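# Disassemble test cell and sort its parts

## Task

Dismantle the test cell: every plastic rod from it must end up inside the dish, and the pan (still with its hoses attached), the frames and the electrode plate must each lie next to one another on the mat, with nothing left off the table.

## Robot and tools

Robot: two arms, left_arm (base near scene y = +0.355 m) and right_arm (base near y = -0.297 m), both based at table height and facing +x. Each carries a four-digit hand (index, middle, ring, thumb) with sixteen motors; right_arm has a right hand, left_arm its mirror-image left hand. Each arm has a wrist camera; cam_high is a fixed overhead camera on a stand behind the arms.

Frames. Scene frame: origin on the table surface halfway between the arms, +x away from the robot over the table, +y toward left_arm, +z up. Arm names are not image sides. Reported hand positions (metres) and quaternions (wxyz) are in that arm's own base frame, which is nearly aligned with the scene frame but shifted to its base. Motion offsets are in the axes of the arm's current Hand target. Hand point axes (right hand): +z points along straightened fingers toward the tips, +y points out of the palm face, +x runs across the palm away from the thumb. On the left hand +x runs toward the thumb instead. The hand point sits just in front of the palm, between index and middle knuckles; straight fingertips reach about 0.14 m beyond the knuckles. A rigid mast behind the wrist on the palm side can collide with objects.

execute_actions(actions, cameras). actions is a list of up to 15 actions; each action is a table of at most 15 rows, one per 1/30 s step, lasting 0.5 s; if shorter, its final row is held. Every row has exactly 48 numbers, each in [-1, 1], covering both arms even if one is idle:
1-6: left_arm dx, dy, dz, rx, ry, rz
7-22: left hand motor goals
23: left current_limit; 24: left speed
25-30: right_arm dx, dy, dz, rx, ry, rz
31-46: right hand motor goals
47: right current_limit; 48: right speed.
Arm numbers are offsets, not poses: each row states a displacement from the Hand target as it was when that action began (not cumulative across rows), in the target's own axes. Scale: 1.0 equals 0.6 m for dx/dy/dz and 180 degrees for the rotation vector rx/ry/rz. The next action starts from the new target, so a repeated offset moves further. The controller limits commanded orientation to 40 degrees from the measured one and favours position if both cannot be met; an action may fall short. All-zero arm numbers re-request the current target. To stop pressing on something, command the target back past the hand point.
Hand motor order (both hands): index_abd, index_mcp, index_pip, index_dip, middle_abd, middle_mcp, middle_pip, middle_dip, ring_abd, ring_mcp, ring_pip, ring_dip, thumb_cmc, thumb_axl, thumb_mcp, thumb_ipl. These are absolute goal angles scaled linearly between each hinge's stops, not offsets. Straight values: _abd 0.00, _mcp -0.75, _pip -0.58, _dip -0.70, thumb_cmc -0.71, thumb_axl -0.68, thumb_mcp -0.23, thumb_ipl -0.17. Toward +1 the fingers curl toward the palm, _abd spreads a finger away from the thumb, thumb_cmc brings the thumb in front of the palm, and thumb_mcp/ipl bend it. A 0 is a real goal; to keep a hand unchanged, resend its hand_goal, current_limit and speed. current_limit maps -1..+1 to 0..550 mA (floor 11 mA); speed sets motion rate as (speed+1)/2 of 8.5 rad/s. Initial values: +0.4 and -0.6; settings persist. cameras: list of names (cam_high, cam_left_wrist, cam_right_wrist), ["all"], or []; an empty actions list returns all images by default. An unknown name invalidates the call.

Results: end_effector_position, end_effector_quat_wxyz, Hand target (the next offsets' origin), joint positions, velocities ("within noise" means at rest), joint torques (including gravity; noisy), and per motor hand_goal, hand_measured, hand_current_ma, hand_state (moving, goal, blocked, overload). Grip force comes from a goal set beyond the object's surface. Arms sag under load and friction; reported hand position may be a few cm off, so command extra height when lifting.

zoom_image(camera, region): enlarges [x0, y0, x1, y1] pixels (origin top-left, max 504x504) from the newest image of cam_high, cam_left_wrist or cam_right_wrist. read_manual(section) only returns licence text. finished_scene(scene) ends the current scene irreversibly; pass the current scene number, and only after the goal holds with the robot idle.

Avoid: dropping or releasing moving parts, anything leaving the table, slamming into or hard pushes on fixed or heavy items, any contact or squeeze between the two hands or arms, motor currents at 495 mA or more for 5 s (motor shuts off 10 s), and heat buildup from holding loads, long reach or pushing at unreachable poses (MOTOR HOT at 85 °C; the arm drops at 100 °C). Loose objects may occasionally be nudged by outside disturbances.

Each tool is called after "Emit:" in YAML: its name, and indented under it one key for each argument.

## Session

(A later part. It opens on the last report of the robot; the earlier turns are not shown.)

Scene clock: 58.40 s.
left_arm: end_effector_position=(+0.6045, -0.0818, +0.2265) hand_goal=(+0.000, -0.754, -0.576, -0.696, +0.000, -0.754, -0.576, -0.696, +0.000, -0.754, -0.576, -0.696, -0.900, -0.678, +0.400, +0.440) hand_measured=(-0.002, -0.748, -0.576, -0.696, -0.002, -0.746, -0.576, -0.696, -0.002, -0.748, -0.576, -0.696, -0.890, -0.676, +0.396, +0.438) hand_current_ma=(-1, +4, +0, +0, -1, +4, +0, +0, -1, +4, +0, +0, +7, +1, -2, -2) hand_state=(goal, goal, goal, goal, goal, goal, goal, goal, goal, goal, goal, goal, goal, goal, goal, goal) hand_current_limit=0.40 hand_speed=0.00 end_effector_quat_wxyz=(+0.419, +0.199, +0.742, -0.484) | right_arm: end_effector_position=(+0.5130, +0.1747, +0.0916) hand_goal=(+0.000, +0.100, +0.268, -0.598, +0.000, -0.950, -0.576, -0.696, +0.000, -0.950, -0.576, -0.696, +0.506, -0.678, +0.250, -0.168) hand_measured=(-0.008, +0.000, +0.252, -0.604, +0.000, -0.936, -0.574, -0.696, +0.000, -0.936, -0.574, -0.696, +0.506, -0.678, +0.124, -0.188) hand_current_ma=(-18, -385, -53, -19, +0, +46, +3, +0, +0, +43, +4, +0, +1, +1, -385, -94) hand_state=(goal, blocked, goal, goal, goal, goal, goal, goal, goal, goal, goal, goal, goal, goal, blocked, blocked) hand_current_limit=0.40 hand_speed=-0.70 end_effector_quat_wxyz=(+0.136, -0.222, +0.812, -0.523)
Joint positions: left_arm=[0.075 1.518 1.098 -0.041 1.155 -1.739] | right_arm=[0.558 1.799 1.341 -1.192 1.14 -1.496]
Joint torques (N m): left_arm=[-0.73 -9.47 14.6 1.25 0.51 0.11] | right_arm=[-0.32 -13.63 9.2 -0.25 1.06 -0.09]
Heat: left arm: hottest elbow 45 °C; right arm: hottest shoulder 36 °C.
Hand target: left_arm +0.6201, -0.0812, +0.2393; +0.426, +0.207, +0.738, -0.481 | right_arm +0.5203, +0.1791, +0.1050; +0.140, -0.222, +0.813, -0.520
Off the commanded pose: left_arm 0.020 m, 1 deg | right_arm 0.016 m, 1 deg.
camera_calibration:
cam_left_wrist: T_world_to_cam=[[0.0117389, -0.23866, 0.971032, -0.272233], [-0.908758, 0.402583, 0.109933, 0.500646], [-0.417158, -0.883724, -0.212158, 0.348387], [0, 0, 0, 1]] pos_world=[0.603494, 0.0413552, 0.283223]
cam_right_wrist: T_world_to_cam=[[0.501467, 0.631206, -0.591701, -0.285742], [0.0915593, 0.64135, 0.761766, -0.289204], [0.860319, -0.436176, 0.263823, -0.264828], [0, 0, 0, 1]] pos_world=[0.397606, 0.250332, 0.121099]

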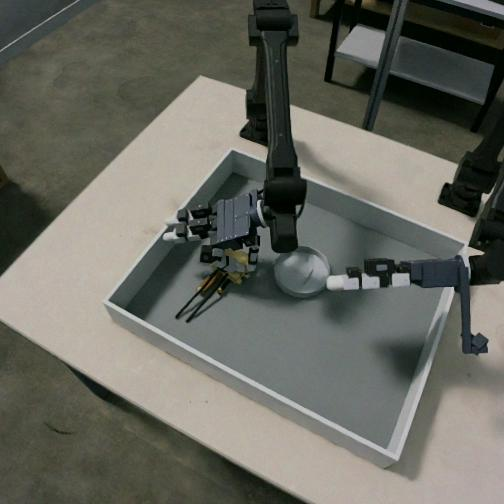

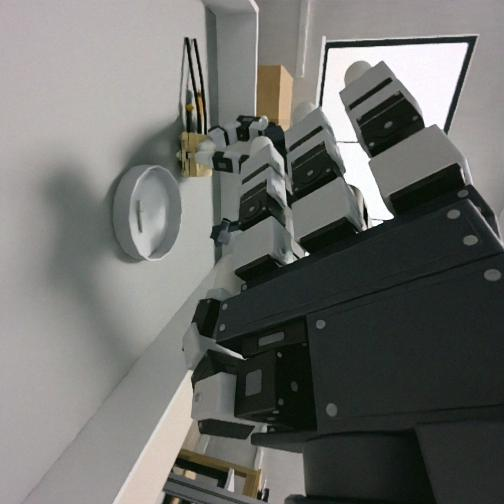

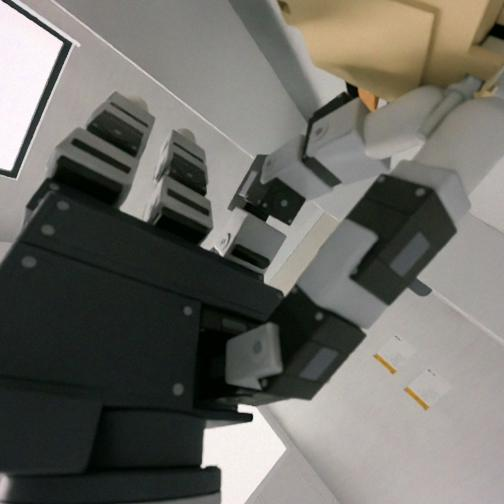

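Emit:
execute_actions:
  actions:
    - [[0,0,0,0,0,0, 0,-0.754,-0.576,-0.696,0,-0.754,-0.576,-0.696,0,-0.754,-0.576,-0.696,-0.9,-0.678,0.4,0.44,0.4,0, 0,-0.0302,-0.0141,0,0,0, 0,0.1,0.269,-0.597,0,-0.95,-0.576,-0.696,0,-0.95,-0.576,-0.696,0.507,-0.677,0.25,-0.168,0.4,-0.7]]
  cameras: ["cam_high","cam_left_wrist","cam_right_wrist"]

Emit:
zoom_image:
  camera: "cam_left_wrist"
  region: [150, 80, 250, 200]

Emit:
zoom_image:
  camera: "cam_right_wrist"
  region: [300, 0, 504, 240]

Scene clock: 59.50 s.
left_arm: end_effector_position=(+0.6045, -0.0818, +0.2265) hand_goal=(+0.000, -0.754, -0.576, -0.696, +0.000, -0.754, -0.576, -0.696, +0.000, -0.754, -0.576, -0.696, -0.900, -0.678, +0.400, +0.440) hand_measured=(-0.002, -0.748, -0.576, -0.696, -0.002, -0.746, -0.576, -0.696, -0.002, -0.748, -0.576, -0.696, -0.890, -0.676, +0.396, +0.438) hand_current_ma=(-1, +4, +0, +0, -1, +4, +0, +0, -1, +4, +0, +0, +7, +1, -2, -2) hand_state=(goal, goal, goal, goal, goal, goal, goal, goal, goal, goal, goal, goal, goal, goal, goal, goal) hand_current_limit=0.40 hand_speed=0.00 end_effector_quat_wxyz=(+0.419, +0.199, +0.742, -0.484) | right_arm: end_effector_position=(+0.5066, +0.1707, +0.1020) hand_goal=(+0.000, +0.100, +0.268, -0.598, +0.000, -0.950, -0.576, -0.696, +0.000, -0.950, -0.576, -0.696, +0.506, -0.678, +0.250, -0.168) hand_measured=(-0.006, +0.004, +0.246, -0.608, +0.000, -0.936, -0.574, -0.696, +0.000, -0.936, -0.574, -0.696, +0.508, -0.678, +0.126, -0.188) hand_current_ma=(-15, -385, -75, -30, +0, +46, +3, +0, +0, +43, +4, +0, +3, +1, -385, -94) hand_state=(goal, blocked, blocked, goal, goal, goal, goal, goal, goal, goal, goal, goal, goal, goal, blocked, blocked) hand_current_limit=0.40 hand_speed=-0.70 end_effector_quat_wxyz=(+0.123, -0.232, +0.809, -0.527)
Joint positions: left_arm=[0.075 1.518 1.098 -0.041 1.155 -1.739] | right_arm=[0.558 1.786 1.353 -1.246 1.14 -1.502]
Joint torques (N m): left_arm=[-0.62 -9.47 14.6 1.24 0.51 0.11] | right_arm=[-0.26 -14.33 10.3 -0.18 1.07 -0.05]
Heat: left arm: hottest elbow 45 °C; right arm: hottest shoulder 37 °C.
Hand target: left_arm +0.6201, -0.0812, +0.2393; +0.426, +0.207, +0.738, -0.481 | right_arm +0.5204, +0.1792, +0.1253; +0.140, -0.222, +0.813, -0.520
Off the commanded pose: left_arm 0.020 m, 1 deg | right_arm 0.028 m, 2 deg.
camera_calibration:
cam_left_wrist: T_world_to_cam=[[0.0117389, -0.23866, 0.971032, -0.272233], [-0.908758, 0.402583, 0.109933, 0.500646], [-0.417158, -0.883724, -0.212158, 0.348387], [0, 0, 0, 1]] pos_world=[0.603494, 0.0413552, 0.283223]
cam_right_wrist: T_world_to_cam=[[0.482298, 0.621661, -0.617192, -0.259985], [0.111899, 0.65506, 0.747245, -0.305259], [0.868831, -0.429458, 0.246371, -0.267441], [0, 0, 0, 1]] pos_world=[0.39191, 0.246731, 0.133532]

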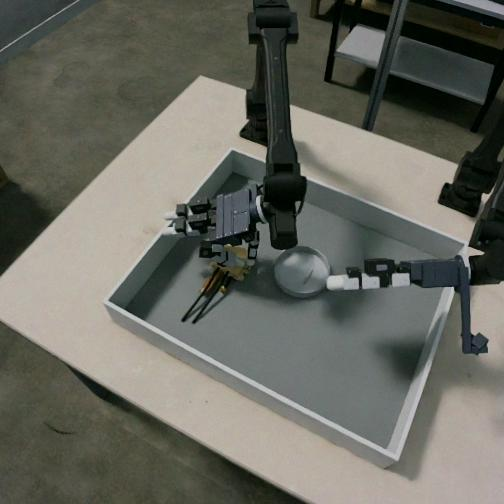

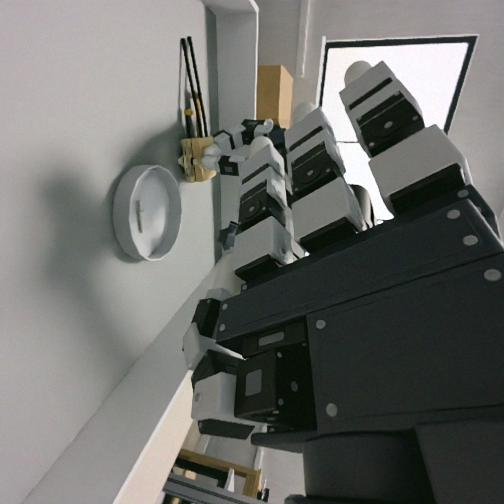

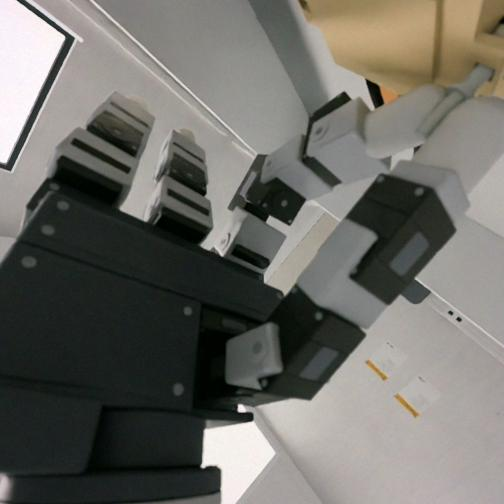

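Scaled by 4.200 from the camera's 504x504 image, which has a finer 720x720 frame.

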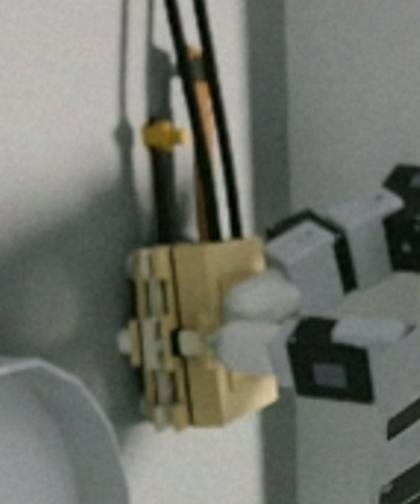

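Scaled by 2.100 from the camera's 504x504 image, which has a finer 720x720 frame.

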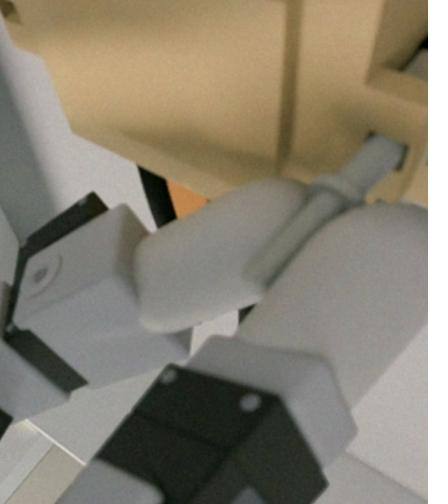

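Emit:
execute_actions:
  actions:
    - [[0,0,0,0,0,0, 0,-0.754,-0.576,-0.696,0,-0.754,-0.576,-0.696,0,-0.754,-0.576,-0.696,-0.9,-0.678,0.4,0.44,0.4,0, 0,0,0,0,0,0, 0,0.1,0.269,-0.597,0,-0.95,-0.576,-0.696,0,-0.95,-0.576,-0.696,0.507,-0.677,0.25,-0.168,0.4,-0.7]]
  cameras: ["cam_high","cam_left_wrist","cam_right_wrist"]

Emit:
zoom_image:
  camera: "cam_left_wrist"
  region: [150, 80, 250, 200]

Emit:
zoom_image:
  camera: "cam_high"
  region: [180, 220, 280, 330]

Scene clock: 60.73 s.
left_arm: end_effector_position=(+0.6045, -0.0818, +0.2265) hand_goal=(+0.000, -0.754, -0.576, -0.696, +0.000, -0.754, -0.576, -0.696, +0.000, -0.754, -0.576, -0.696, -0.900, -0.678, +0.400, +0.440) hand_measured=(-0.002, -0.748, -0.576, -0.696, -0.002, -0.746, -0.576, -0.696, -0.002, -0.748, -0.576, -0.696, -0.890, -0.676, +0.396, +0.438) hand_current_ma=(-1, +4, +0, +0, -1, +4, +0, +0, -1, +4, +0, +0, +7, +1, -2, -2) hand_state=(goal, goal, goal, goal, goal, goal, goal, goal, goal, goal, goal, goal, goal, goal, goal, goal) hand_current_limit=0.40 hand_speed=0.00 end_effector_quat_wxyz=(+0.419, +0.199, +0.742, -0.484) | right_arm: end_effector_position=(+0.5066, +0.1707, +0.1020) hand_goal=(+0.000, +0.100, +0.268, -0.598, +0.000, -0.950, -0.576, -0.696, +0.000, -0.950, -0.576, -0.696, +0.506, -0.678, +0.250, -0.168) hand_measured=(-0.006, +0.004, +0.246, -0.608, +0.000, -0.936, -0.574, -0.696, +0.000, -0.936, -0.574, -0.696, +0.508, -0.678, +0.126, -0.188) hand_current_ma=(-15, -385, -75, -30, +0, +46, +3, +0, +0, +43, +4, +0, +3, +1, -385, -94) hand_state=(goal, blocked, blocked, goal, goal, goal, goal, goal, goal, goal, goal, goal, goal, goal, blocked, blocked) hand_current_limit=0.40 hand_speed=-0.70 end_effector_quat_wxyz=(+0.123, -0.232, +0.809, -0.527)
Joint positions: left_arm=[0.075 1.518 1.098 -0.041 1.155 -1.739] | right_arm=[0.558 1.786 1.353 -1.246 1.14 -1.502]
Joint torques (N m): left_arm=[-0.85 -9.47 14.58 1.25 0.51 0.1] | right_arm=[-0.32 -14.15 10.32 -0.2 1.07 -0.04]
Heat: left arm: hottest elbow 46 °C; right arm: hottest shoulder 37 °C.
Hand target: left_arm +0.6201, -0.0812, +0.2393; +0.426, +0.207, +0.738, -0.481 | right_arm +0.5204, +0.1792, +0.1253; +0.140, -0.222, +0.813, -0.520
Off the commanded pose: left_arm 0.020 m, 1 deg | right_arm 0.028 m, 2 deg.
camera_calibration:
cam_left_wrist: T_world_to_cam=[[0.0117389, -0.23866, 0.971032, -0.272233], [-0.908758, 0.402583, 0.109933, 0.500646], [-0.417158, -0.883724, -0.212158, 0.348387], [0, 0, 0, 1]] pos_world=[0.603494, 0.0413552, 0.283223]
cam_right_wrist: T_world_to_cam=[[0.482298, 0.621661, -0.617192, -0.259985], [0.111899, 0.65506, 0.747245, -0.305259], [0.868831, -0.429458, 0.246371, -0.267441], [0, 0, 0, 1]] pos_world=[0.39191, 0.246731, 0.133532]

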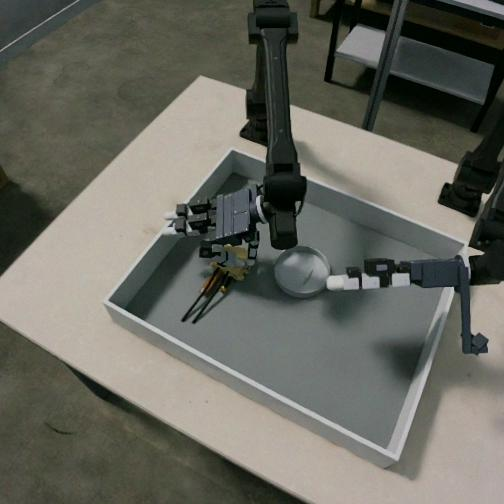

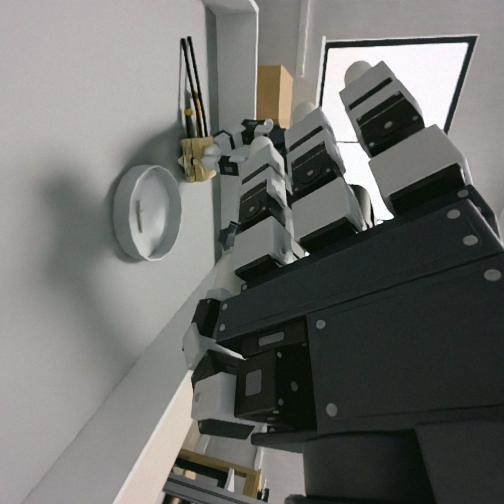

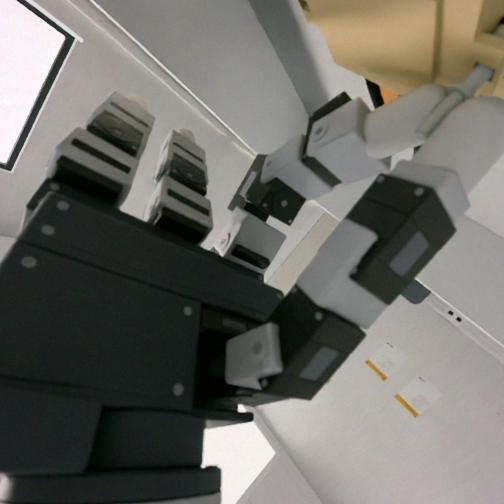

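Scaled by 4.200 from the camera's 504x504 image, which has a finer 720x720 frame.

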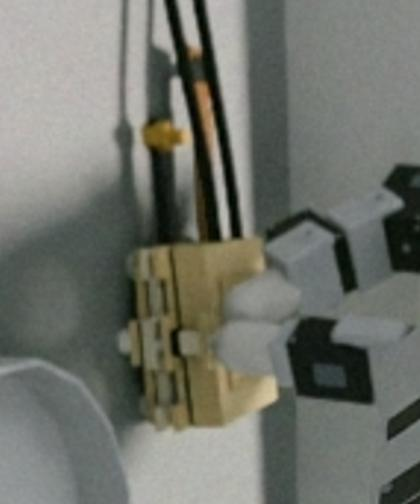

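Scaled by 4.582 from the camera's 504x504 image, which has a finer 720x720 frame.

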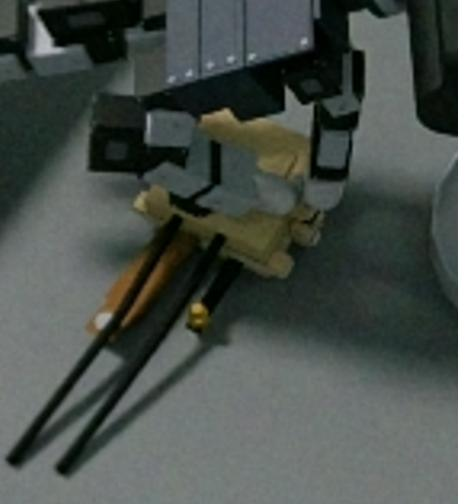

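Emit:
execute_actions:
  actions:
    - [[0,0,0,0,0,0, 0,-0.754,-0.576,-0.696,0,-0.754,-0.576,-0.696,0,-0.754,-0.576,-0.696,-0.9,-0.678,0.4,0.44,0.4,0, 0,-0.0302,-0.0141,0,0,0, 0,0.1,0.269,-0.597,0,-0.95,-0.576,-0.696,0,-0.95,-0.576,-0.696,0.507,-0.677,0.25,-0.168,0.4,-0.7]]
  cameras: ["cam_high","cam_left_wrist","cam_right_wrist"]

Emit:
zoom_image:
  camera: "cam_left_wrist"
  region: [150, 80, 250, 200]

Emit:
zoom_image:
  camera: "cam_right_wrist"
  region: [300, 0, 504, 240]

Scene clock: 61.97 s.
left_arm: end_effector_position=(+0.6045, -0.0818, +0.2265) hand_goal=(+0.000, -0.754, -0.576, -0.696, +0.000, -0.754, -0.576, -0.696, +0.000, -0.754, -0.576, -0.696, -0.900, -0.678, +0.400, +0.440) hand_measured=(-0.002, -0.748, -0.576, -0.696, -0.002, -0.746, -0.576, -0.696, -0.002, -0.748, -0.576, -0.696, -0.890, -0.676, +0.396, +0.438) hand_current_ma=(-1, +4, +0, +0, -1, +4, +0, +0, -1, +4, +0, +0, +7, +1, -2, -2) hand_state=(goal, goal, goal, goal, goal, goal, goal, goal, goal, goal, goal, goal, goal, goal, goal, goal) hand_current_limit=0.40 hand_speed=0.00 end_effector_quat_wxyz=(+0.419, +0.199, +0.742, -0.484) | right_arm: end_effector_position=(+0.5081, +0.1717, +0.1257) hand_goal=(+0.000, +0.100, +0.268, -0.598, +0.000, -0.950, -0.576, -0.696, +0.000, -0.950, -0.576, -0.696, +0.506, -0.678, +0.250, -0.168) hand_measured=(-0.006, +0.004, +0.242, -0.610, +0.000, -0.936, -0.574, -0.696, +0.000, -0.936, -0.574, -0.696, +0.508, -0.678, +0.130, -0.188) hand_current_ma=(-13, -385, -83, -34, +0, +46, +3, +0, +0, +43, +4, +0, +3, +2, -385, -94) hand_state=(goal, blocked, blocked, goal, goal, goal, goal, goal, goal, goal, goal, goal, goal, goal, blocked, blocked) hand_current_limit=0.40 hand_speed=-0.70 end_effector_quat_wxyz=(+0.126, -0.231, +0.809, -0.526)
Joint positions: left_arm=[0.075 1.518 1.098 -0.041 1.155 -1.739] | right_arm=[0.558 1.762 1.387 -1.295 1.14 -1.505]
Joint torques (N m): left_arm=[-0.79 -9.52 14.6 1.25 0.51 0.11] | right_arm=[-0.21 -13.57 10.32 -0.14 1.08 -0.02]
Heat: left arm: hottest elbow 46 °C; right arm: hottest shoulder 37 °C.
Hand target: left_arm +0.6201, -0.0812, +0.2393; +0.426, +0.207, +0.738, -0.481 | right_arm +0.5203, +0.1792, +0.1451; +0.140, -0.222, +0.813, -0.520
Off the commanded pose: left_arm 0.020 m, 1 deg | right_arm 0.024 m, 2 deg.
camera_calibration:
cam_left_wrist: T_world_to_cam=[[0.0117389, -0.23866, 0.971032, -0.272233], [-0.908758, 0.402583, 0.109933, 0.500646], [-0.417158, -0.883724, -0.212158, 0.348387], [0, 0, 0, 1]] pos_world=[0.603494, 0.0413552, 0.283223]
cam_right_wrist: T_world_to_cam=[[0.484574, 0.624374, -0.612654, -0.248898], [0.107624, 0.6525, 0.750107, -0.321532], [0.868104, -0.429419, 0.248988, -0.274038], [0, 0, 0, 1]] pos_world=[0.393108, 0.247529, 0.156927]

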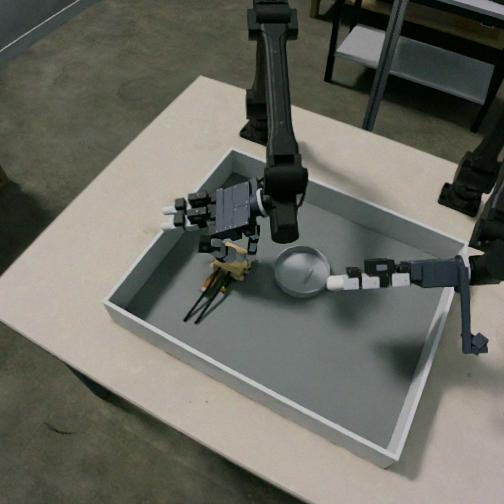

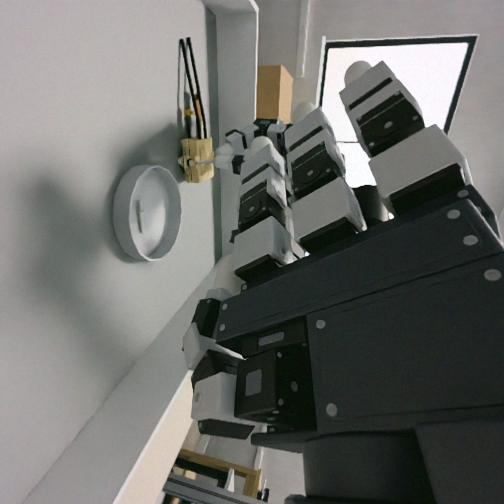

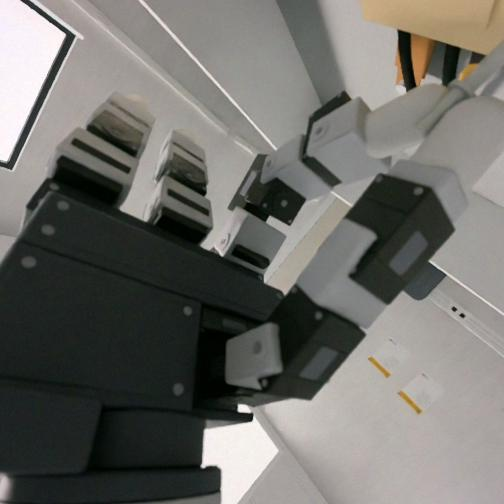

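Scaled by 4.200 from the camera's 504x504 image, which has a finer 720x720 frame.

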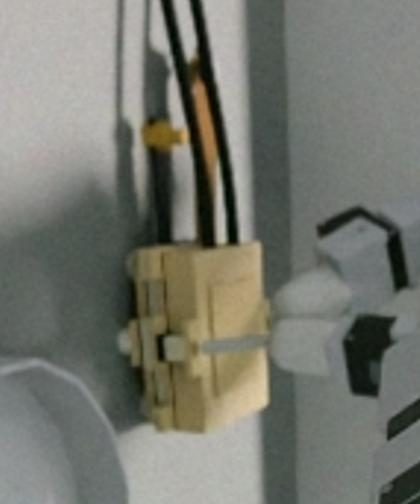

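Scaled by 2.100 from the camera's 504x504 image, which has a finer 720x720 frame.

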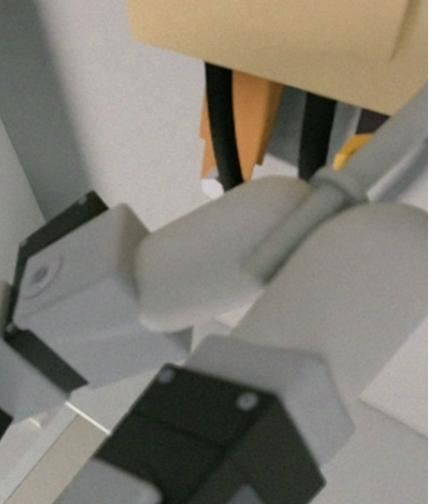

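Emit:
execute_actions:
  actions:
    - [[0,0,0,0,0,0, 0,-0.754,-0.576,-0.696,0,-0.754,-0.576,-0.696,0,-0.754,-0.576,-0.696,-0.9,-0.678,0.4,0.44,0.4,0, 0,-0.0377,-0.0176,0,0,0, 0,0.1,0.269,-0.597,0,-0.95,-0.576,-0.696,0,-0.95,-0.576,-0.696,0.507,-0.677,0.25,-0.168,0.4,-0.7]]
    - [[0,0,0,0,0,0, 0,-0.754,-0.576,-0.696,0,-0.754,-0.576,-0.696,0,-0.754,-0.576,-0.696,-0.9,-0.678,0.4,0.44,0.4,0, 0,-0.0377,-0.0176,0,0,0, 0,0.1,0.269,-0.597,0,-0.95,-0.576,-0.696,0,-0.95,-0.576,-0.696,0.507,-0.677,0.25,-0.168,0.4,-0.7]]
  cameras: ["cam_high","cam_left_wrist","cam_right_wrist"]

Emit:
zoom_image:
  camera: "cam_left_wrist"
  region: [150, 80, 250, 200]

Emit:
zoom_image:
  camera: "cam_right_wrist"
  region: [300, 0, 504, 240]

Scene clock: 67.70 s.
left_arm: end_effector_position=(+0.6045, -0.0818, +0.2265) hand_goal=(+0.000, -0.754, -0.576, -0.696, +0.000, -0.754, -0.576, -0.696, +0.000, -0.754, -0.576, -0.696, -0.900, -0.678, +0.400, +0.440) hand_measured=(-0.002, -0.748, -0.576, -0.696, -0.002, -0.746, -0.576, -0.696, -0.002, -0.748, -0.576, -0.696, -0.890, -0.676, +0.396, +0.438) hand_current_ma=(-1, +4, +0, +0, -1, +4, +0, +0, -1, +4, +0, +0, +7, +1, -2, -2) hand_state=(goal, goal, goal, goal, goal, goal, goal, goal, goal, goal, goal, goal, goal, goal, goal, goal) hand_current_limit=0.40 hand_speed=0.00 end_effector_quat_wxyz=(+0.419, +0.199, +0.742, -0.484) | right_arm: end_effector_position=(+0.5093, +0.1726, +0.1745) hand_goal=(+0.000, +0.100, +0.268, -0.598, +0.000, -0.950, -0.576, -0.696, +0.000, -0.950, -0.576, -0.696, +0.506, -0.678, +0.250, -0.168) hand_measured=(-0.006, +0.004, +0.242, -0.610, +0.000, -0.936, -0.574, -0.696, +0.000, -0.936, -0.574, -0.696, +0.508, -0.678, +0.130, -0.188) hand_current_ma=(-13, -385, -84, -34, +0, +46, +3, +0, +0, +43, +4, +0, +3, +2, -385, -94) hand_state=(goal, blocked, blocked, goal, goal, goal, goal, goal, goal, goal, goal, goal, goal, goal, blocked, blocked) hand_current_limit=0.40 hand_speed=-0.70 end_effector_quat_wxyz=(+0.124, -0.232, +0.809, -0.526)
Joint positions: left_arm=[0.075 1.518 1.098 -0.041 1.155 -1.739] | right_arm=[0.558 1.728 1.475 -1.419 1.139 -1.507]
Joint torques (N m): left_arm=[-0.67 -9.47 14.6 1.25 0.51 0.11] | right_arm=[-0.32 -13.51 10.81 -0.06 1.1 0.02]
Heat: left arm: hottest elbow 47 °C; right arm: hottest shoulder 38 °C.
Hand target: left_arm +0.6201, -0.0812, +0.2393; +0.426, +0.207, +0.738, -0.481 | right_arm +0.5203, +0.1794, +0.1951; +0.140, -0.222, +0.813, -0.520
Off the commanded pose: left_arm 0.020 m, 1 deg | right_arm 0.024 m, 2 deg.
camera_calibration:
cam_left_wrist: T_world_to_cam=[[0.0117389, -0.23866, 0.971032, -0.272233], [-0.908758, 0.402583, 0.109933, 0.500646], [-0.417158, -0.883724, -0.212158, 0.348387], [0, 0, 0, 1]] pos_world=[0.603494, 0.0413552, 0.283223]
cam_right_wrist: T_world_to_cam=[[0.481979, 0.623912, -0.615166, -0.218177], [0.109468, 0.653717, 0.748779, -0.359706], [0.869317, -0.428237, 0.24678, -0.287323], [0, 0, 0, 1]] pos_world=[0.394308, 0.248227, 0.206031]

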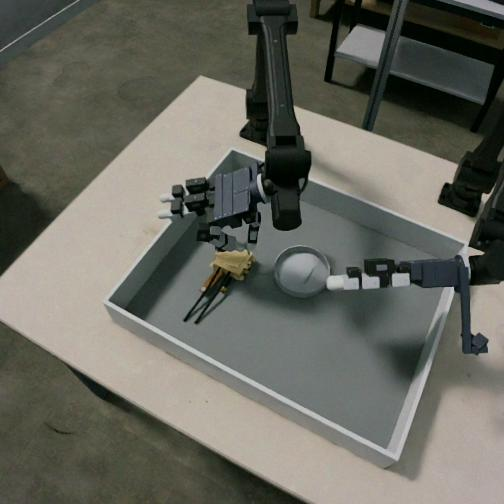

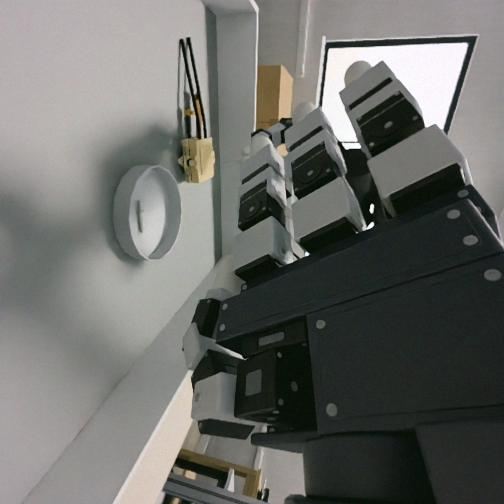

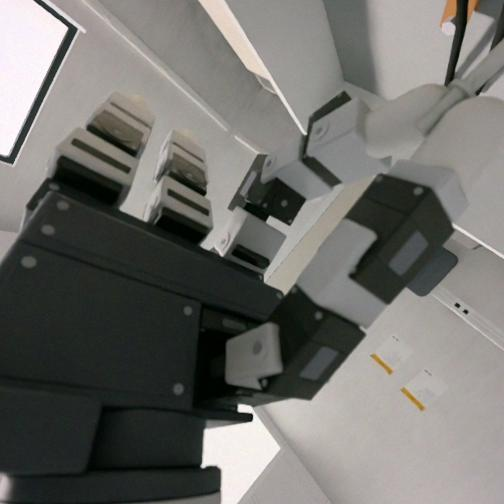

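Scaled by 4.200 from the camera's 504x504 image, which has a finer 720x720 frame.

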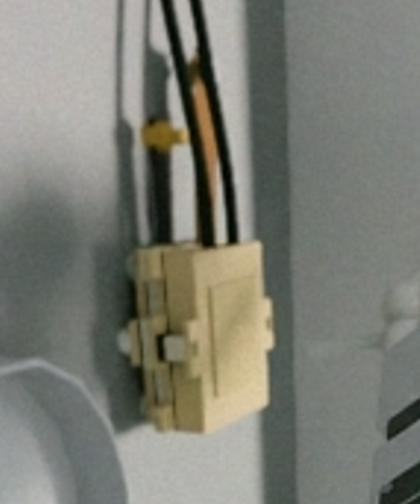

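Scaled by 2.100 from the camera's 504x504 image, which has a finer 720x720 frame.

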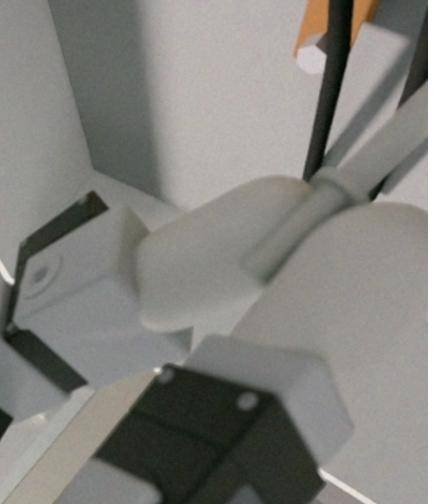

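Emit:
execute_actions:
  actions:
    - [[-0.014,0.06,-0.118,0,0,0, 0,-0.754,-0.576,-0.696,0,-0.754,-0.576,-0.696,0,-0.754,-0.576,-0.696,-0.9,-0.678,0.4,0.44,0.4,0, -0.0067,0.0483,-0.1035,0,0,0, 0,0.1,0.269,-0.597,0,-0.95,-0.576,-0.696,0,-0.95,-0.576,-0.696,0.507,-0.677,0.25,-0.168,0.4,-0.7]]
    - [[0,0,0,0,0,0, 0,-0.754,-0.576,-0.696,0,-0.754,-0.576,-0.696,0,-0.754,-0.576,-0.696,-0.9,-0.678,0.4,0.44,0.4,0, -0.0067,0.0483,-0.1035,0,0,0, 0,0.1,0.269,-0.597,0,-0.95,-0.576,-0.696,0,-0.95,-0.576,-0.696,0.507,-0.677,0.25,-0.168,0.4,-0.7]]
  cameras: ["cam_high","cam_left_wrist","cam_right_wrist"]

Emit:
zoom_image:
  camera: "cam_high"
  region: [180, 220, 340, 330]

Emit:
zoom_image:
  camera: "cam_right_wrist"
  region: [300, 0, 504, 240]

Scene clock: 70.47 s.
left_arm: end_effector_position=(+0.6051, -0.0031, +0.2338) hand_goal=(+0.000, -0.754, -0.576, -0.696, +0.000, -0.754, -0.576, -0.696, +0.000, -0.754, -0.576, -0.696, -0.900, -0.678, +0.400, +0.440) hand_measured=(-0.002, -0.746, -0.576, -0.696, -0.002, -0.746, -0.576, -0.696, -0.002, -0.746, -0.576, -0.696, -0.890, -0.676, +0.396, +0.438) hand_current_ma=(-1, +4, +0, +0, -1, +5, +0, +0, -1, +4, +0, +0, +7, +1, -2, -2) hand_state=(goal, goal, goal, goal, goal, goal, goal, goal, goal, goal, goal, goal, goal, goal, goal, goal) hand_current_limit=0.40 hand_speed=0.00 end_effector_quat_wxyz=(+0.424, +0.201, +0.740, -0.482) | right_arm: end_effector_position=(+0.4448, +0.2945, +0.1914) hand_goal=(+0.000, +0.100, +0.268, -0.598, +0.000, -0.950, -0.576, -0.696, +0.000, -0.950, -0.576, -0.696, +0.506, -0.678, +0.250, -0.168) hand_measured=(-0.006, +0.004, +0.242, -0.610, +0.000, -0.936, -0.574, -0.696, +0.000, -0.936, -0.574, -0.696, +0.508, -0.678, +0.130, -0.188) hand_current_ma=(-12, -385, -85, -35, +0, +46, +3, +0, +0, +43, +4, +0, +4, +2, -385, -94) hand_state=(goal, blocked, blocked, goal, goal, goal, goal, goal, goal, goal, goal, goal, goal, goal, blocked, blocked) hand_current_limit=0.40 hand_speed=-0.70 end_effector_quat_wxyz=(+0.170, -0.259, +0.813, -0.493)
Joint positions: left_arm=[0.234 1.547 1.185 -0.315 1.288 -1.499] | right_arm=[0.809 1.769 1.578 -1.695 1.07 -1.191]
Joint torques (N m): left_arm=[-0.91 -9.17 14.28 0.95 0.73 0.1] | right_arm=[-0.91 -11.46 10.65 -0.46 1.03 0.16]
Heat: left arm: hottest elbow 48 °C; right arm: hottest shoulder 38 °C.
Hand target: left_arm +0.6201, -0.0014, +0.2394; +0.426, +0.207, +0.738, -0.481 | right_arm +0.4579, +0.3018, +0.1948; +0.141, -0.222, +0.813, -0.520
Off the commanded pose: left_arm 0.016 m, 1 deg | right_arm 0.015 m, 6 deg.
joint sent to its limit (right arm) — joint 4 (wrist pitch), lower limit. The joint targets are off in orientation, not in position.
camera_calibration:
cam_left_wrist: T_world_to_cam=[[0.000661958, -0.238558, 0.971128, -0.253881], [-0.911255, 0.399807, 0.0988342, 0.472793], [-0.411842, -0.885011, -0.217123, 0.41767], [0, 0, 0, 1]] pos_world=[0.603017, 0.120051, 0.290508]
cam_right_wrist: T_world_to_cam=[[0.433347, 0.711646, -0.552966, -0.268953], [0.024672, 0.603972, 0.796624, -0.401703], [0.900889, -0.358857, 0.244172, -0.217294], [0, 0, 0, 1]] pos_world=[0.322218, 0.356039, 0.224341]

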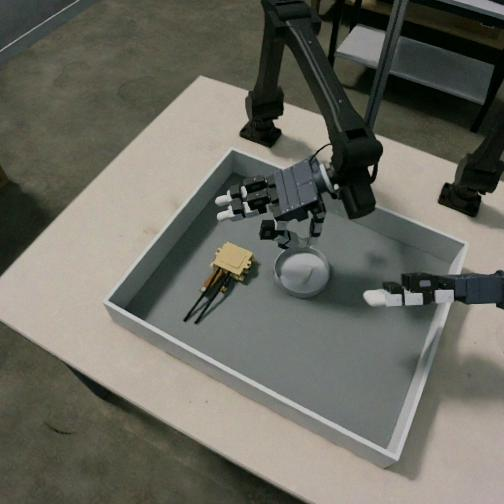

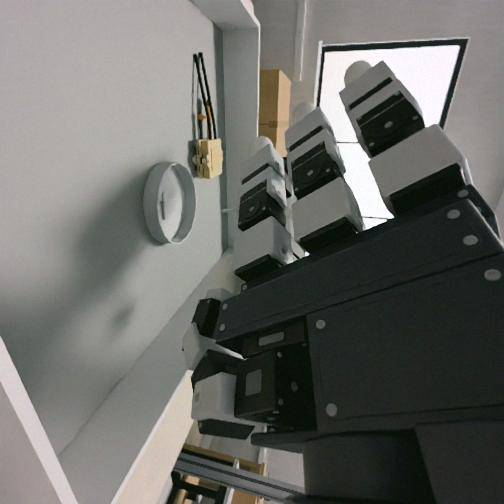

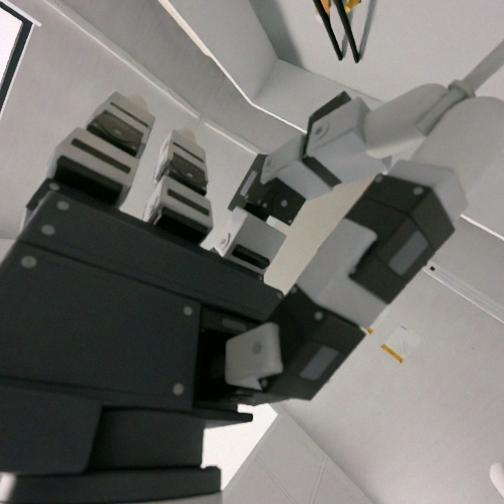

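Scaled by 3.150 from the camera's 504x504 image, which has a finer 720x720 frame.

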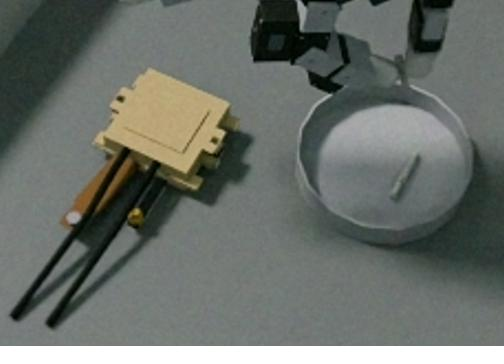

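Scaled by 2.100 from the camera's 504x504 image, which has a finer 720x720 frame.

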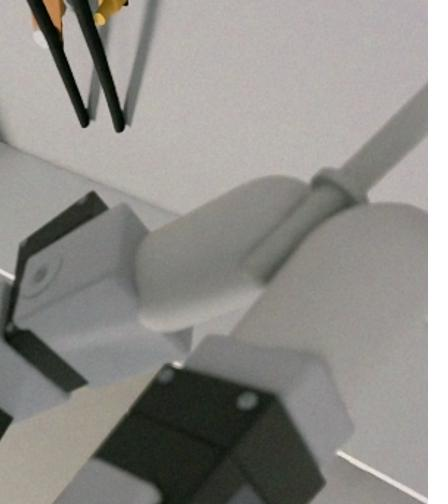

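Emit:
execute_actions:
  actions:
    - [[0,0,0,0,0,0, 0,-0.754,-0.576,-0.696,0,-0.754,-0.576,-0.696,0,-0.754,-0.576,-0.696,-0.9,-0.678,0.4,0.44,0.4,0, 0,0.0453,0.0212,0,0,0, 0,0.1,0.269,-0.597,0,-0.95,-0.576,-0.696,0,-0.95,-0.576,-0.696,0.507,-0.677,0.25,-0.168,0.4,-0.7]]
    - [[0,0,0,0,0,0, 0,-0.754,-0.576,-0.696,0,-0.754,-0.576,-0.696,0,-0.754,-0.576,-0.696,-0.9,-0.678,0.4,0.44,0.4,0, 0,0.0453,0.0212,0,0,0, 0,0.1,0.269,-0.597,0,-0.95,-0.576,-0.696,0,-0.95,-0.576,-0.696,0.507,-0.677,0.25,-0.168,0.4,-0.7]]
  cameras: ["cam_high","cam_left_wrist","cam_right_wrist"]

Emit:
zoom_image:
  camera: "cam_high"
  region: [240, 210, 350, 310]

Emit:
zoom_image:
  camera: "cam_left_wrist"
  region: [120, 100, 260, 260]

Scene clock: 72.73 s.
left_arm: end_effector_position=(+0.6052, -0.0031, +0.2339) hand_goal=(+0.000, -0.754, -0.576, -0.696, +0.000, -0.754, -0.576, -0.696, +0.000, -0.754, -0.576, -0.696, -0.900, -0.678, +0.400, +0.440) hand_measured=(-0.002, -0.746, -0.576, -0.696, -0.002, -0.746, -0.576, -0.696, -0.002, -0.746, -0.576, -0.696, -0.890, -0.676, +0.396, +0.438) hand_current_ma=(-1, +4, +0, +0, -1, +5, +0, +0, -1, +4, +0, +0, +7, +1, -2, -2) hand_state=(goal, goal, goal, goal, goal, goal, goal, goal, goal, goal, goal, goal, goal, goal, goal, goal) hand_current_limit=0.40 hand_speed=0.00 end_effector_quat_wxyz=(+0.425, +0.201, +0.739, -0.482) | right_arm: end_effector_position=(+0.4556, +0.3019, +0.1433) hand_goal=(+0.000, +0.100, +0.268, -0.598, +0.000, -0.950, -0.576, -0.696, +0.000, -0.950, -0.576, -0.696, +0.506, -0.678, +0.250, -0.168) hand_measured=(-0.006, +0.004, +0.242, -0.610, +0.000, -0.936, -0.574, -0.696, +0.000, -0.936, -0.574, -0.696, +0.508, -0.678, +0.130, -0.188) hand_current_ma=(-12, -385, -85, -35, +0, +46, +3, +0, +0, +43, +4, +0, +4, +2, -385, -94) hand_state=(goal, blocked, blocked, goal, goal, goal, goal, goal, goal, goal, goal, goal, goal, goal, blocked, blocked) hand_current_limit=0.40 hand_speed=-0.70 end_effector_quat_wxyz=(+0.161, -0.234, +0.816, -0.503)
Joint positions: left_arm=[0.234 1.547 1.185 -0.315 1.288 -1.497] | right_arm=[0.809 1.868 1.578 -1.696 1.066 -1.073]
Joint torques (N m): left_arm=[-0.97 -9.23 14.31 0.85 0.73 0.11] | right_arm=[-0.56 -12.75 7.38 -0.61 0.95 0.15]
Heat: left arm: hottest elbow 49 °C; right arm: hottest shoulder 38 °C.
Hand target: left_arm +0.6201, -0.0014, +0.2395; +0.426, +0.207, +0.738, -0.481 | right_arm +0.4578, +0.3015, +0.1348; +0.140, -0.222, +0.813, -0.520
Off the commanded pose: left_arm 0.016 m, 1 deg | right_arm 0.009 m, 3 deg.
joint sent to its limit (right arm) — joint 4 (wrist pitch), lower limit. The joint targets are off in orientation, not in position.
camera_calibration:
cam_left_wrist: T_world_to_cam=[[-0.000741507, -0.23924, 0.97096, -0.253094], [-0.911307, 0.399933, 0.0978454, 0.473078], [-0.411727, -0.88477, -0.218317, 0.417964], [0, 0, 0, 1]] pos_world=[0.603018, 0.120052, 0.290705]
cam_right_wrist: T_world_to_cam=[[0.479226, 0.681547, -0.553024, -0.317219], [0.0464966, 0.609491, 0.791428, -0.379058], [0.876459, -0.404987, 0.260394, -0.189871], [0, 0, 0, 1]] pos_world=[0.336058, 0.370337, 0.174009]

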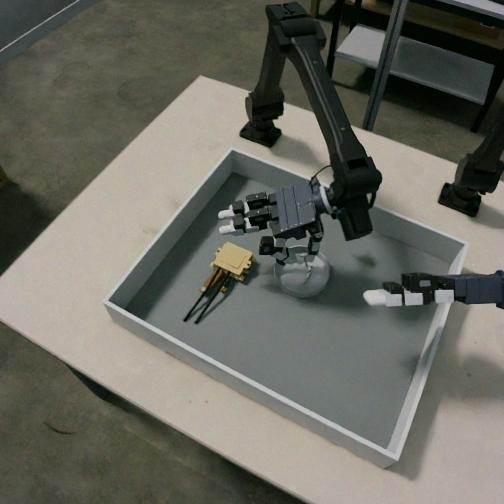

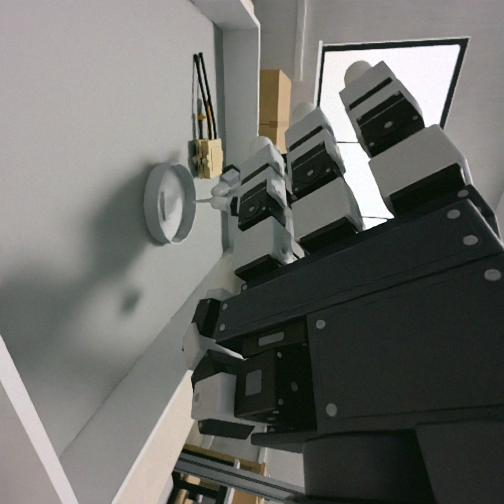

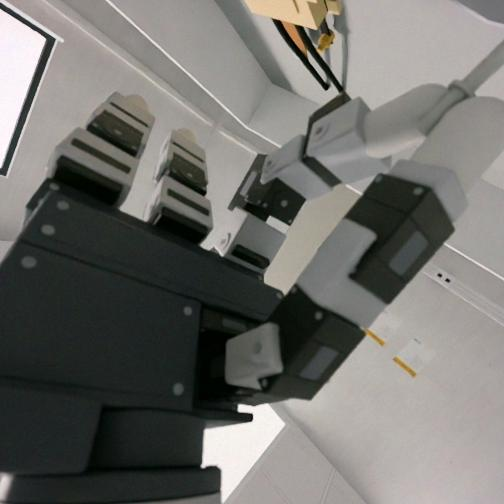

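Scaled by 4.582 from the camera's 504x504 image, which has a finer 720x720 frame.

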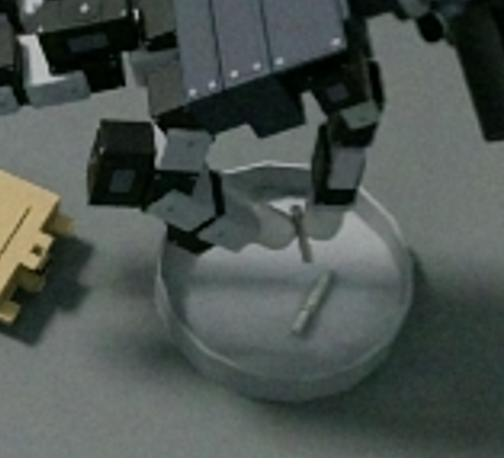

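Scaled by 3.150 from the camera's 504x504 image, which has a finer 720x720 frame.

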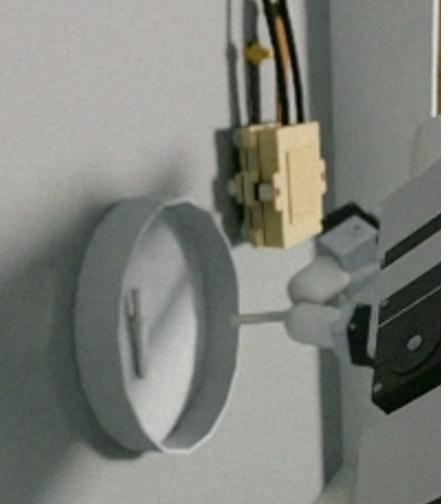

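Emit:
execute_actions:
  actions:
    - [[0,0,0,0,0,0, 0,-0.754,-0.576,-0.696,0,-0.754,-0.576,-0.696,0,-0.754,-0.576,-0.696,-0.9,-0.678,0.4,0.44,0.4,0, 0,0.0604,0.0282,0,0,0, 0,0.1,0.269,-0.597,0,-0.95,-0.576,-0.696,0,-0.95,-0.576,-0.696,0.507,-0.677,0.25,-0.168,0.4,-0.7]]
  cameras: ["cam_high","cam_left_wrist"]

Emit:
zoom_image:
  camera: "cam_high"
  region: [240, 210, 350, 310]

Emit:
zoom_image:
  camera: "cam_left_wrist"
  region: [120, 100, 260, 260]

Scene clock: 74.30 s.
left_arm: end_effector_position=(+0.6052, -0.0031, +0.2339) hand_goal=(+0.000, -0.754, -0.576, -0.696, +0.000, -0.754, -0.576, -0.696, +0.000, -0.754, -0.576, -0.696, -0.900, -0.678, +0.400, +0.440) hand_measured=(-0.002, -0.746, -0.576, -0.696, -0.002, -0.746, -0.576, -0.696, -0.002, -0.746, -0.576, -0.696, -0.890, -0.676, +0.396, +0.438) hand_current_ma=(-1, +4, +0, +0, -1, +5, +0, +0, -1, +4, +0, +0, +7, +1, -2, -2) hand_state=(goal, goal, goal, goal, goal, goal, goal, goal, goal, goal, goal, goal, goal, goal, goal, goal) hand_current_limit=0.40 hand_speed=0.00 end_effector_quat_wxyz=(+0.425, +0.201, +0.739, -0.482) | right_arm: end_effector_position=(+0.4596, +0.3033, +0.1056) hand_goal=(+0.000, +0.100, +0.268, -0.598, +0.000, -0.950, -0.576, -0.696, +0.000, -0.950, -0.576, -0.696, +0.506, -0.678, +0.250, -0.168) hand_measured=(-0.006, +0.004, +0.242, -0.610, +0.000, -0.936, -0.574, -0.696, +0.000, -0.936, -0.574, -0.696, +0.508, -0.678, +0.130, -0.188) hand_current_ma=(-12, -385, -85, -35, +0, +46, +3, +0, +0, +43, +4, +0, +4, +2, -385, -94) hand_state=(goal, blocked, blocked, goal, goal, goal, goal, goal, goal, goal, goal, goal, goal, goal, blocked, blocked) hand_current_limit=0.40 hand_speed=-0.70 end_effector_quat_wxyz=(+0.151, -0.221, +0.816, -0.513)
Joint positions: left_arm=[0.234 1.547 1.185 -0.315 1.288 -1.497] | right_arm=[0.809 1.942 1.573 -1.696 1.063 -0.997]
Joint torques (N m): left_arm=[-0.85 -9.17 14.35 0.85 0.74 0.11] | right_arm=[-0.26 -13.45 6.3 -0.7 0.93 0.17]
Heat: left arm: hottest elbow 49 °C; right arm: hottest shoulder 39 °C.
Hand target: left_arm +0.6201, -0.0014, +0.2395; +0.426, +0.207, +0.738, -0.481 | right_arm +0.4578, +0.3014, +0.0948; +0.140, -0.222, +0.813, -0.520
Off the commanded pose: left_arm 0.016 m, 1 deg | right_arm 0.011 m, 2 deg.
joint sent to its limit (right arm) — joint 4 (wrist pitch), lower limit. The joint targets still meet the commanded pose.
camera_calibration:
cam_left_wrist: T_world_to_cam=[[-0.000741507, -0.23924, 0.97096, -0.253094], [-0.911307, 0.399933, 0.0978454, 0.473078], [-0.411727, -0.88477, -0.218317, 0.417964], [0, 0, 0, 1]] pos_world=[0.603018, 0.120052, 0.290705]
Images, in order (width x height): cam_high 504x504, cam_left_wrist 504x504.

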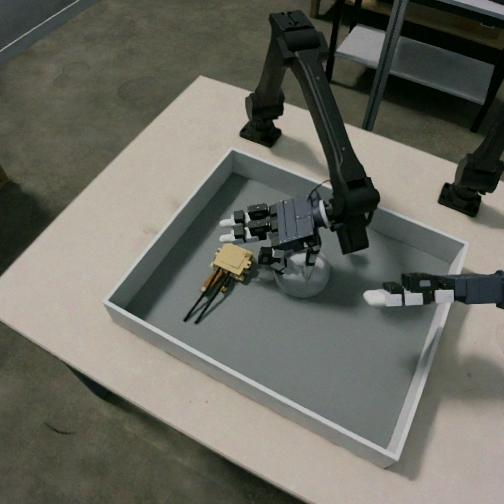

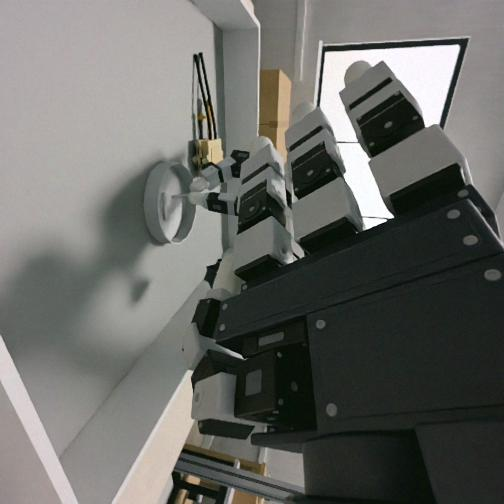

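Scaled by 4.582 from the camera's 504x504 image, which has a finer 720x720 frame.

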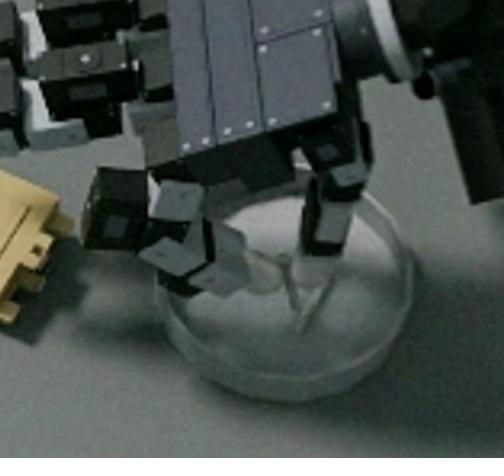

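Scaled by 3.150 from the camera's 504x504 image, which has a finer 720x720 frame.

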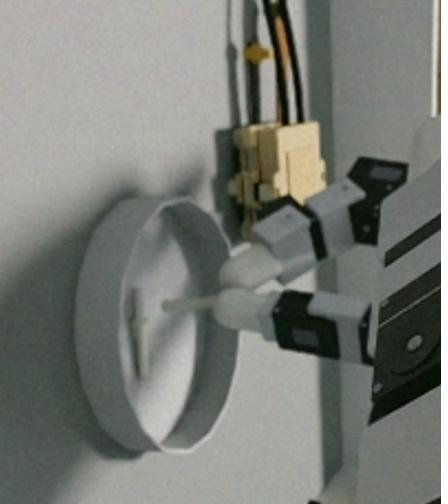

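Emit:
execute_actions:
  actions:
    - [[0,0,0,0,0,0, 0,-0.754,-0.576,-0.696,0,-0.754,-0.576,-0.696,0,-0.754,-0.576,-0.696,-0.9,-0.678,0.4,0.44,0.4,0, 0,0.0136,0.0063,0,0,0, 0,0.1,0.269,-0.597,0,-0.95,-0.576,-0.696,0,-0.95,-0.576,-0.696,0.507,-0.677,0.25,-0.168,0.4,-0.7]]
    - [[0,0,0,0,0,0, 0,-0.754,-0.576,-0.696,0,-0.754,-0.576,-0.696,0,-0.754,-0.576,-0.696,-0.9,-0.678,0.4,0.44,0.4,0, 0,0,0,0,0,0, 0,-0.1,0.269,-0.597,0,-0.95,-0.576,-0.696,0,-0.95,-0.576,-0.696,0.507,-0.677,0.02,-0.168,0.4,-0.6]]
  cameras: ["cam_high","cam_left_wrist"]

Emit:
zoom_image:
  camera: "cam_high"
  region: [240, 210, 350, 310]

Emit:
zoom_image:
  camera: "cam_left_wrist"
  region: [120, 100, 260, 260]

Scene clock: 75.90 s.
left_arm: end_effector_position=(+0.6052, -0.0031, +0.2339) hand_goal=(+0.000, -0.754, -0.576, -0.696, +0.000, -0.754, -0.576, -0.696, +0.000, -0.754, -0.576, -0.696, -0.900, -0.678, +0.400, +0.440) hand_measured=(-0.002, -0.746, -0.576, -0.696, -0.002, -0.746, -0.576, -0.696, -0.002, -0.746, -0.576, -0.696, -0.890, -0.676, +0.396, +0.438) hand_current_ma=(-1, +4, +0, +0, -1, +5, +0, +0, -1, +4, +0, +0, +7, +1, -2, -2) hand_state=(goal, goal, goal, goal, goal, goal, goal, goal, goal, goal, goal, goal, goal, goal, goal, goal) hand_current_limit=0.40 hand_speed=0.00 end_effector_quat_wxyz=(+0.425, +0.201, +0.739, -0.482) | right_arm: end_effector_position=(+0.4605, +0.3037, +0.1047) hand_goal=(+0.000, -0.100, +0.268, -0.598, +0.000, -0.950, -0.576, -0.696, +0.000, -0.950, -0.576, -0.696, +0.506, -0.678, +0.020, -0.168) hand_measured=(-0.004, -0.096, +0.262, -0.602, +0.000, -0.936, -0.574, -0.696, +0.000, -0.936, -0.574, -0.696, +0.508, -0.678, +0.022, -0.170) hand_current_ma=(-7, +13, -15, -9, +0, +46, +3, +0, +0, +43, +4, +0, +4, +2, +7, -7) hand_state=(goal, goal, goal, goal, goal, goal, goal, goal, goal, goal, goal, goal, goal, goal, goal, goal) hand_current_limit=0.40 hand_speed=-0.60 end_effector_quat_wxyz=(+0.154, -0.217, +0.817, -0.512)
Joint positions: left_arm=[0.234 1.547 1.185 -0.315 1.288 -1.497] | right_arm=[0.809 1.944 1.573 -1.696 1.063 -0.985]
Joint torques (N m): left_arm=[-0.91 -9.17 14.35 0.85 0.73 0.11] | right_arm=[-0.15 -12.69 5.86 -0.5 0.91 0.15]
Heat: left arm: hottest elbow 50 °C; right arm: hottest shoulder 39 °C.
Hand target: left_arm +0.6201, -0.0014, +0.2395; +0.426, +0.207, +0.738, -0.481 | right_arm +0.4578, +0.3014, +0.0857; +0.140, -0.222, +0.813, -0.520
Off the commanded pose: left_arm 0.016 m, 1 deg | right_arm 0.019 m, 2 deg.
camera_calibration:
cam_left_wrist: T_world_to_cam=[[-0.000741507, -0.23924, 0.97096, -0.253094], [-0.911307, 0.399933, 0.0978454, 0.473078], [-0.411727, -0.88477, -0.218317, 0.417964], [0, 0, 0, 1]] pos_world=[0.603018, 0.120052, 0.290705]
Images, in order (width x height): cam_high 504x504, cam_left_wrist 504x504.

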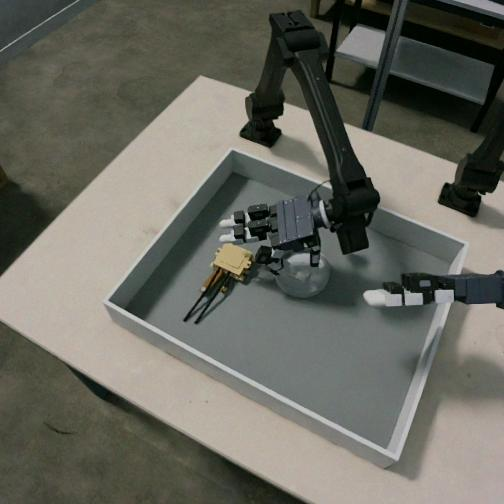

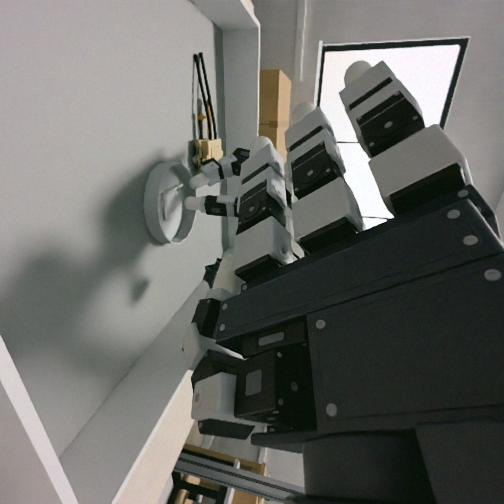

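Scaled by 4.582 from the camera's 504x504 image, which has a finer 720x720 frame.

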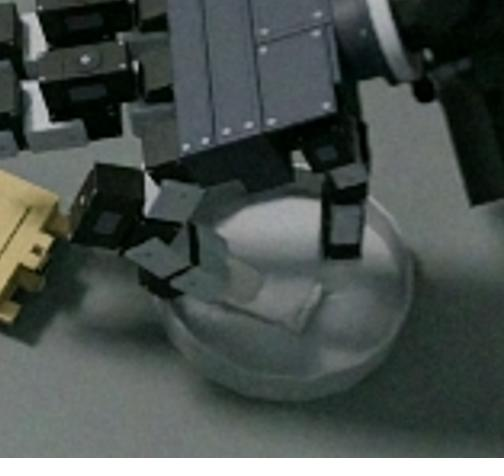

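Scaled by 3.150 from the camera's 504x504 image, which has a finer 720x720 frame.

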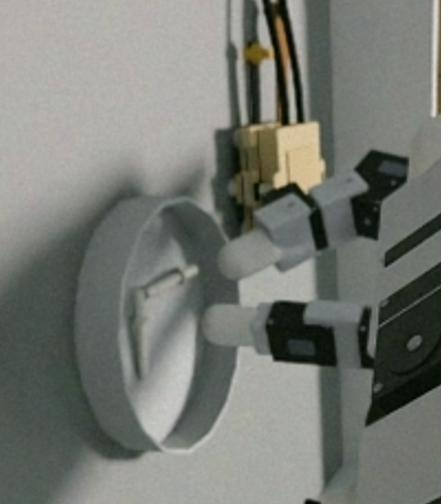

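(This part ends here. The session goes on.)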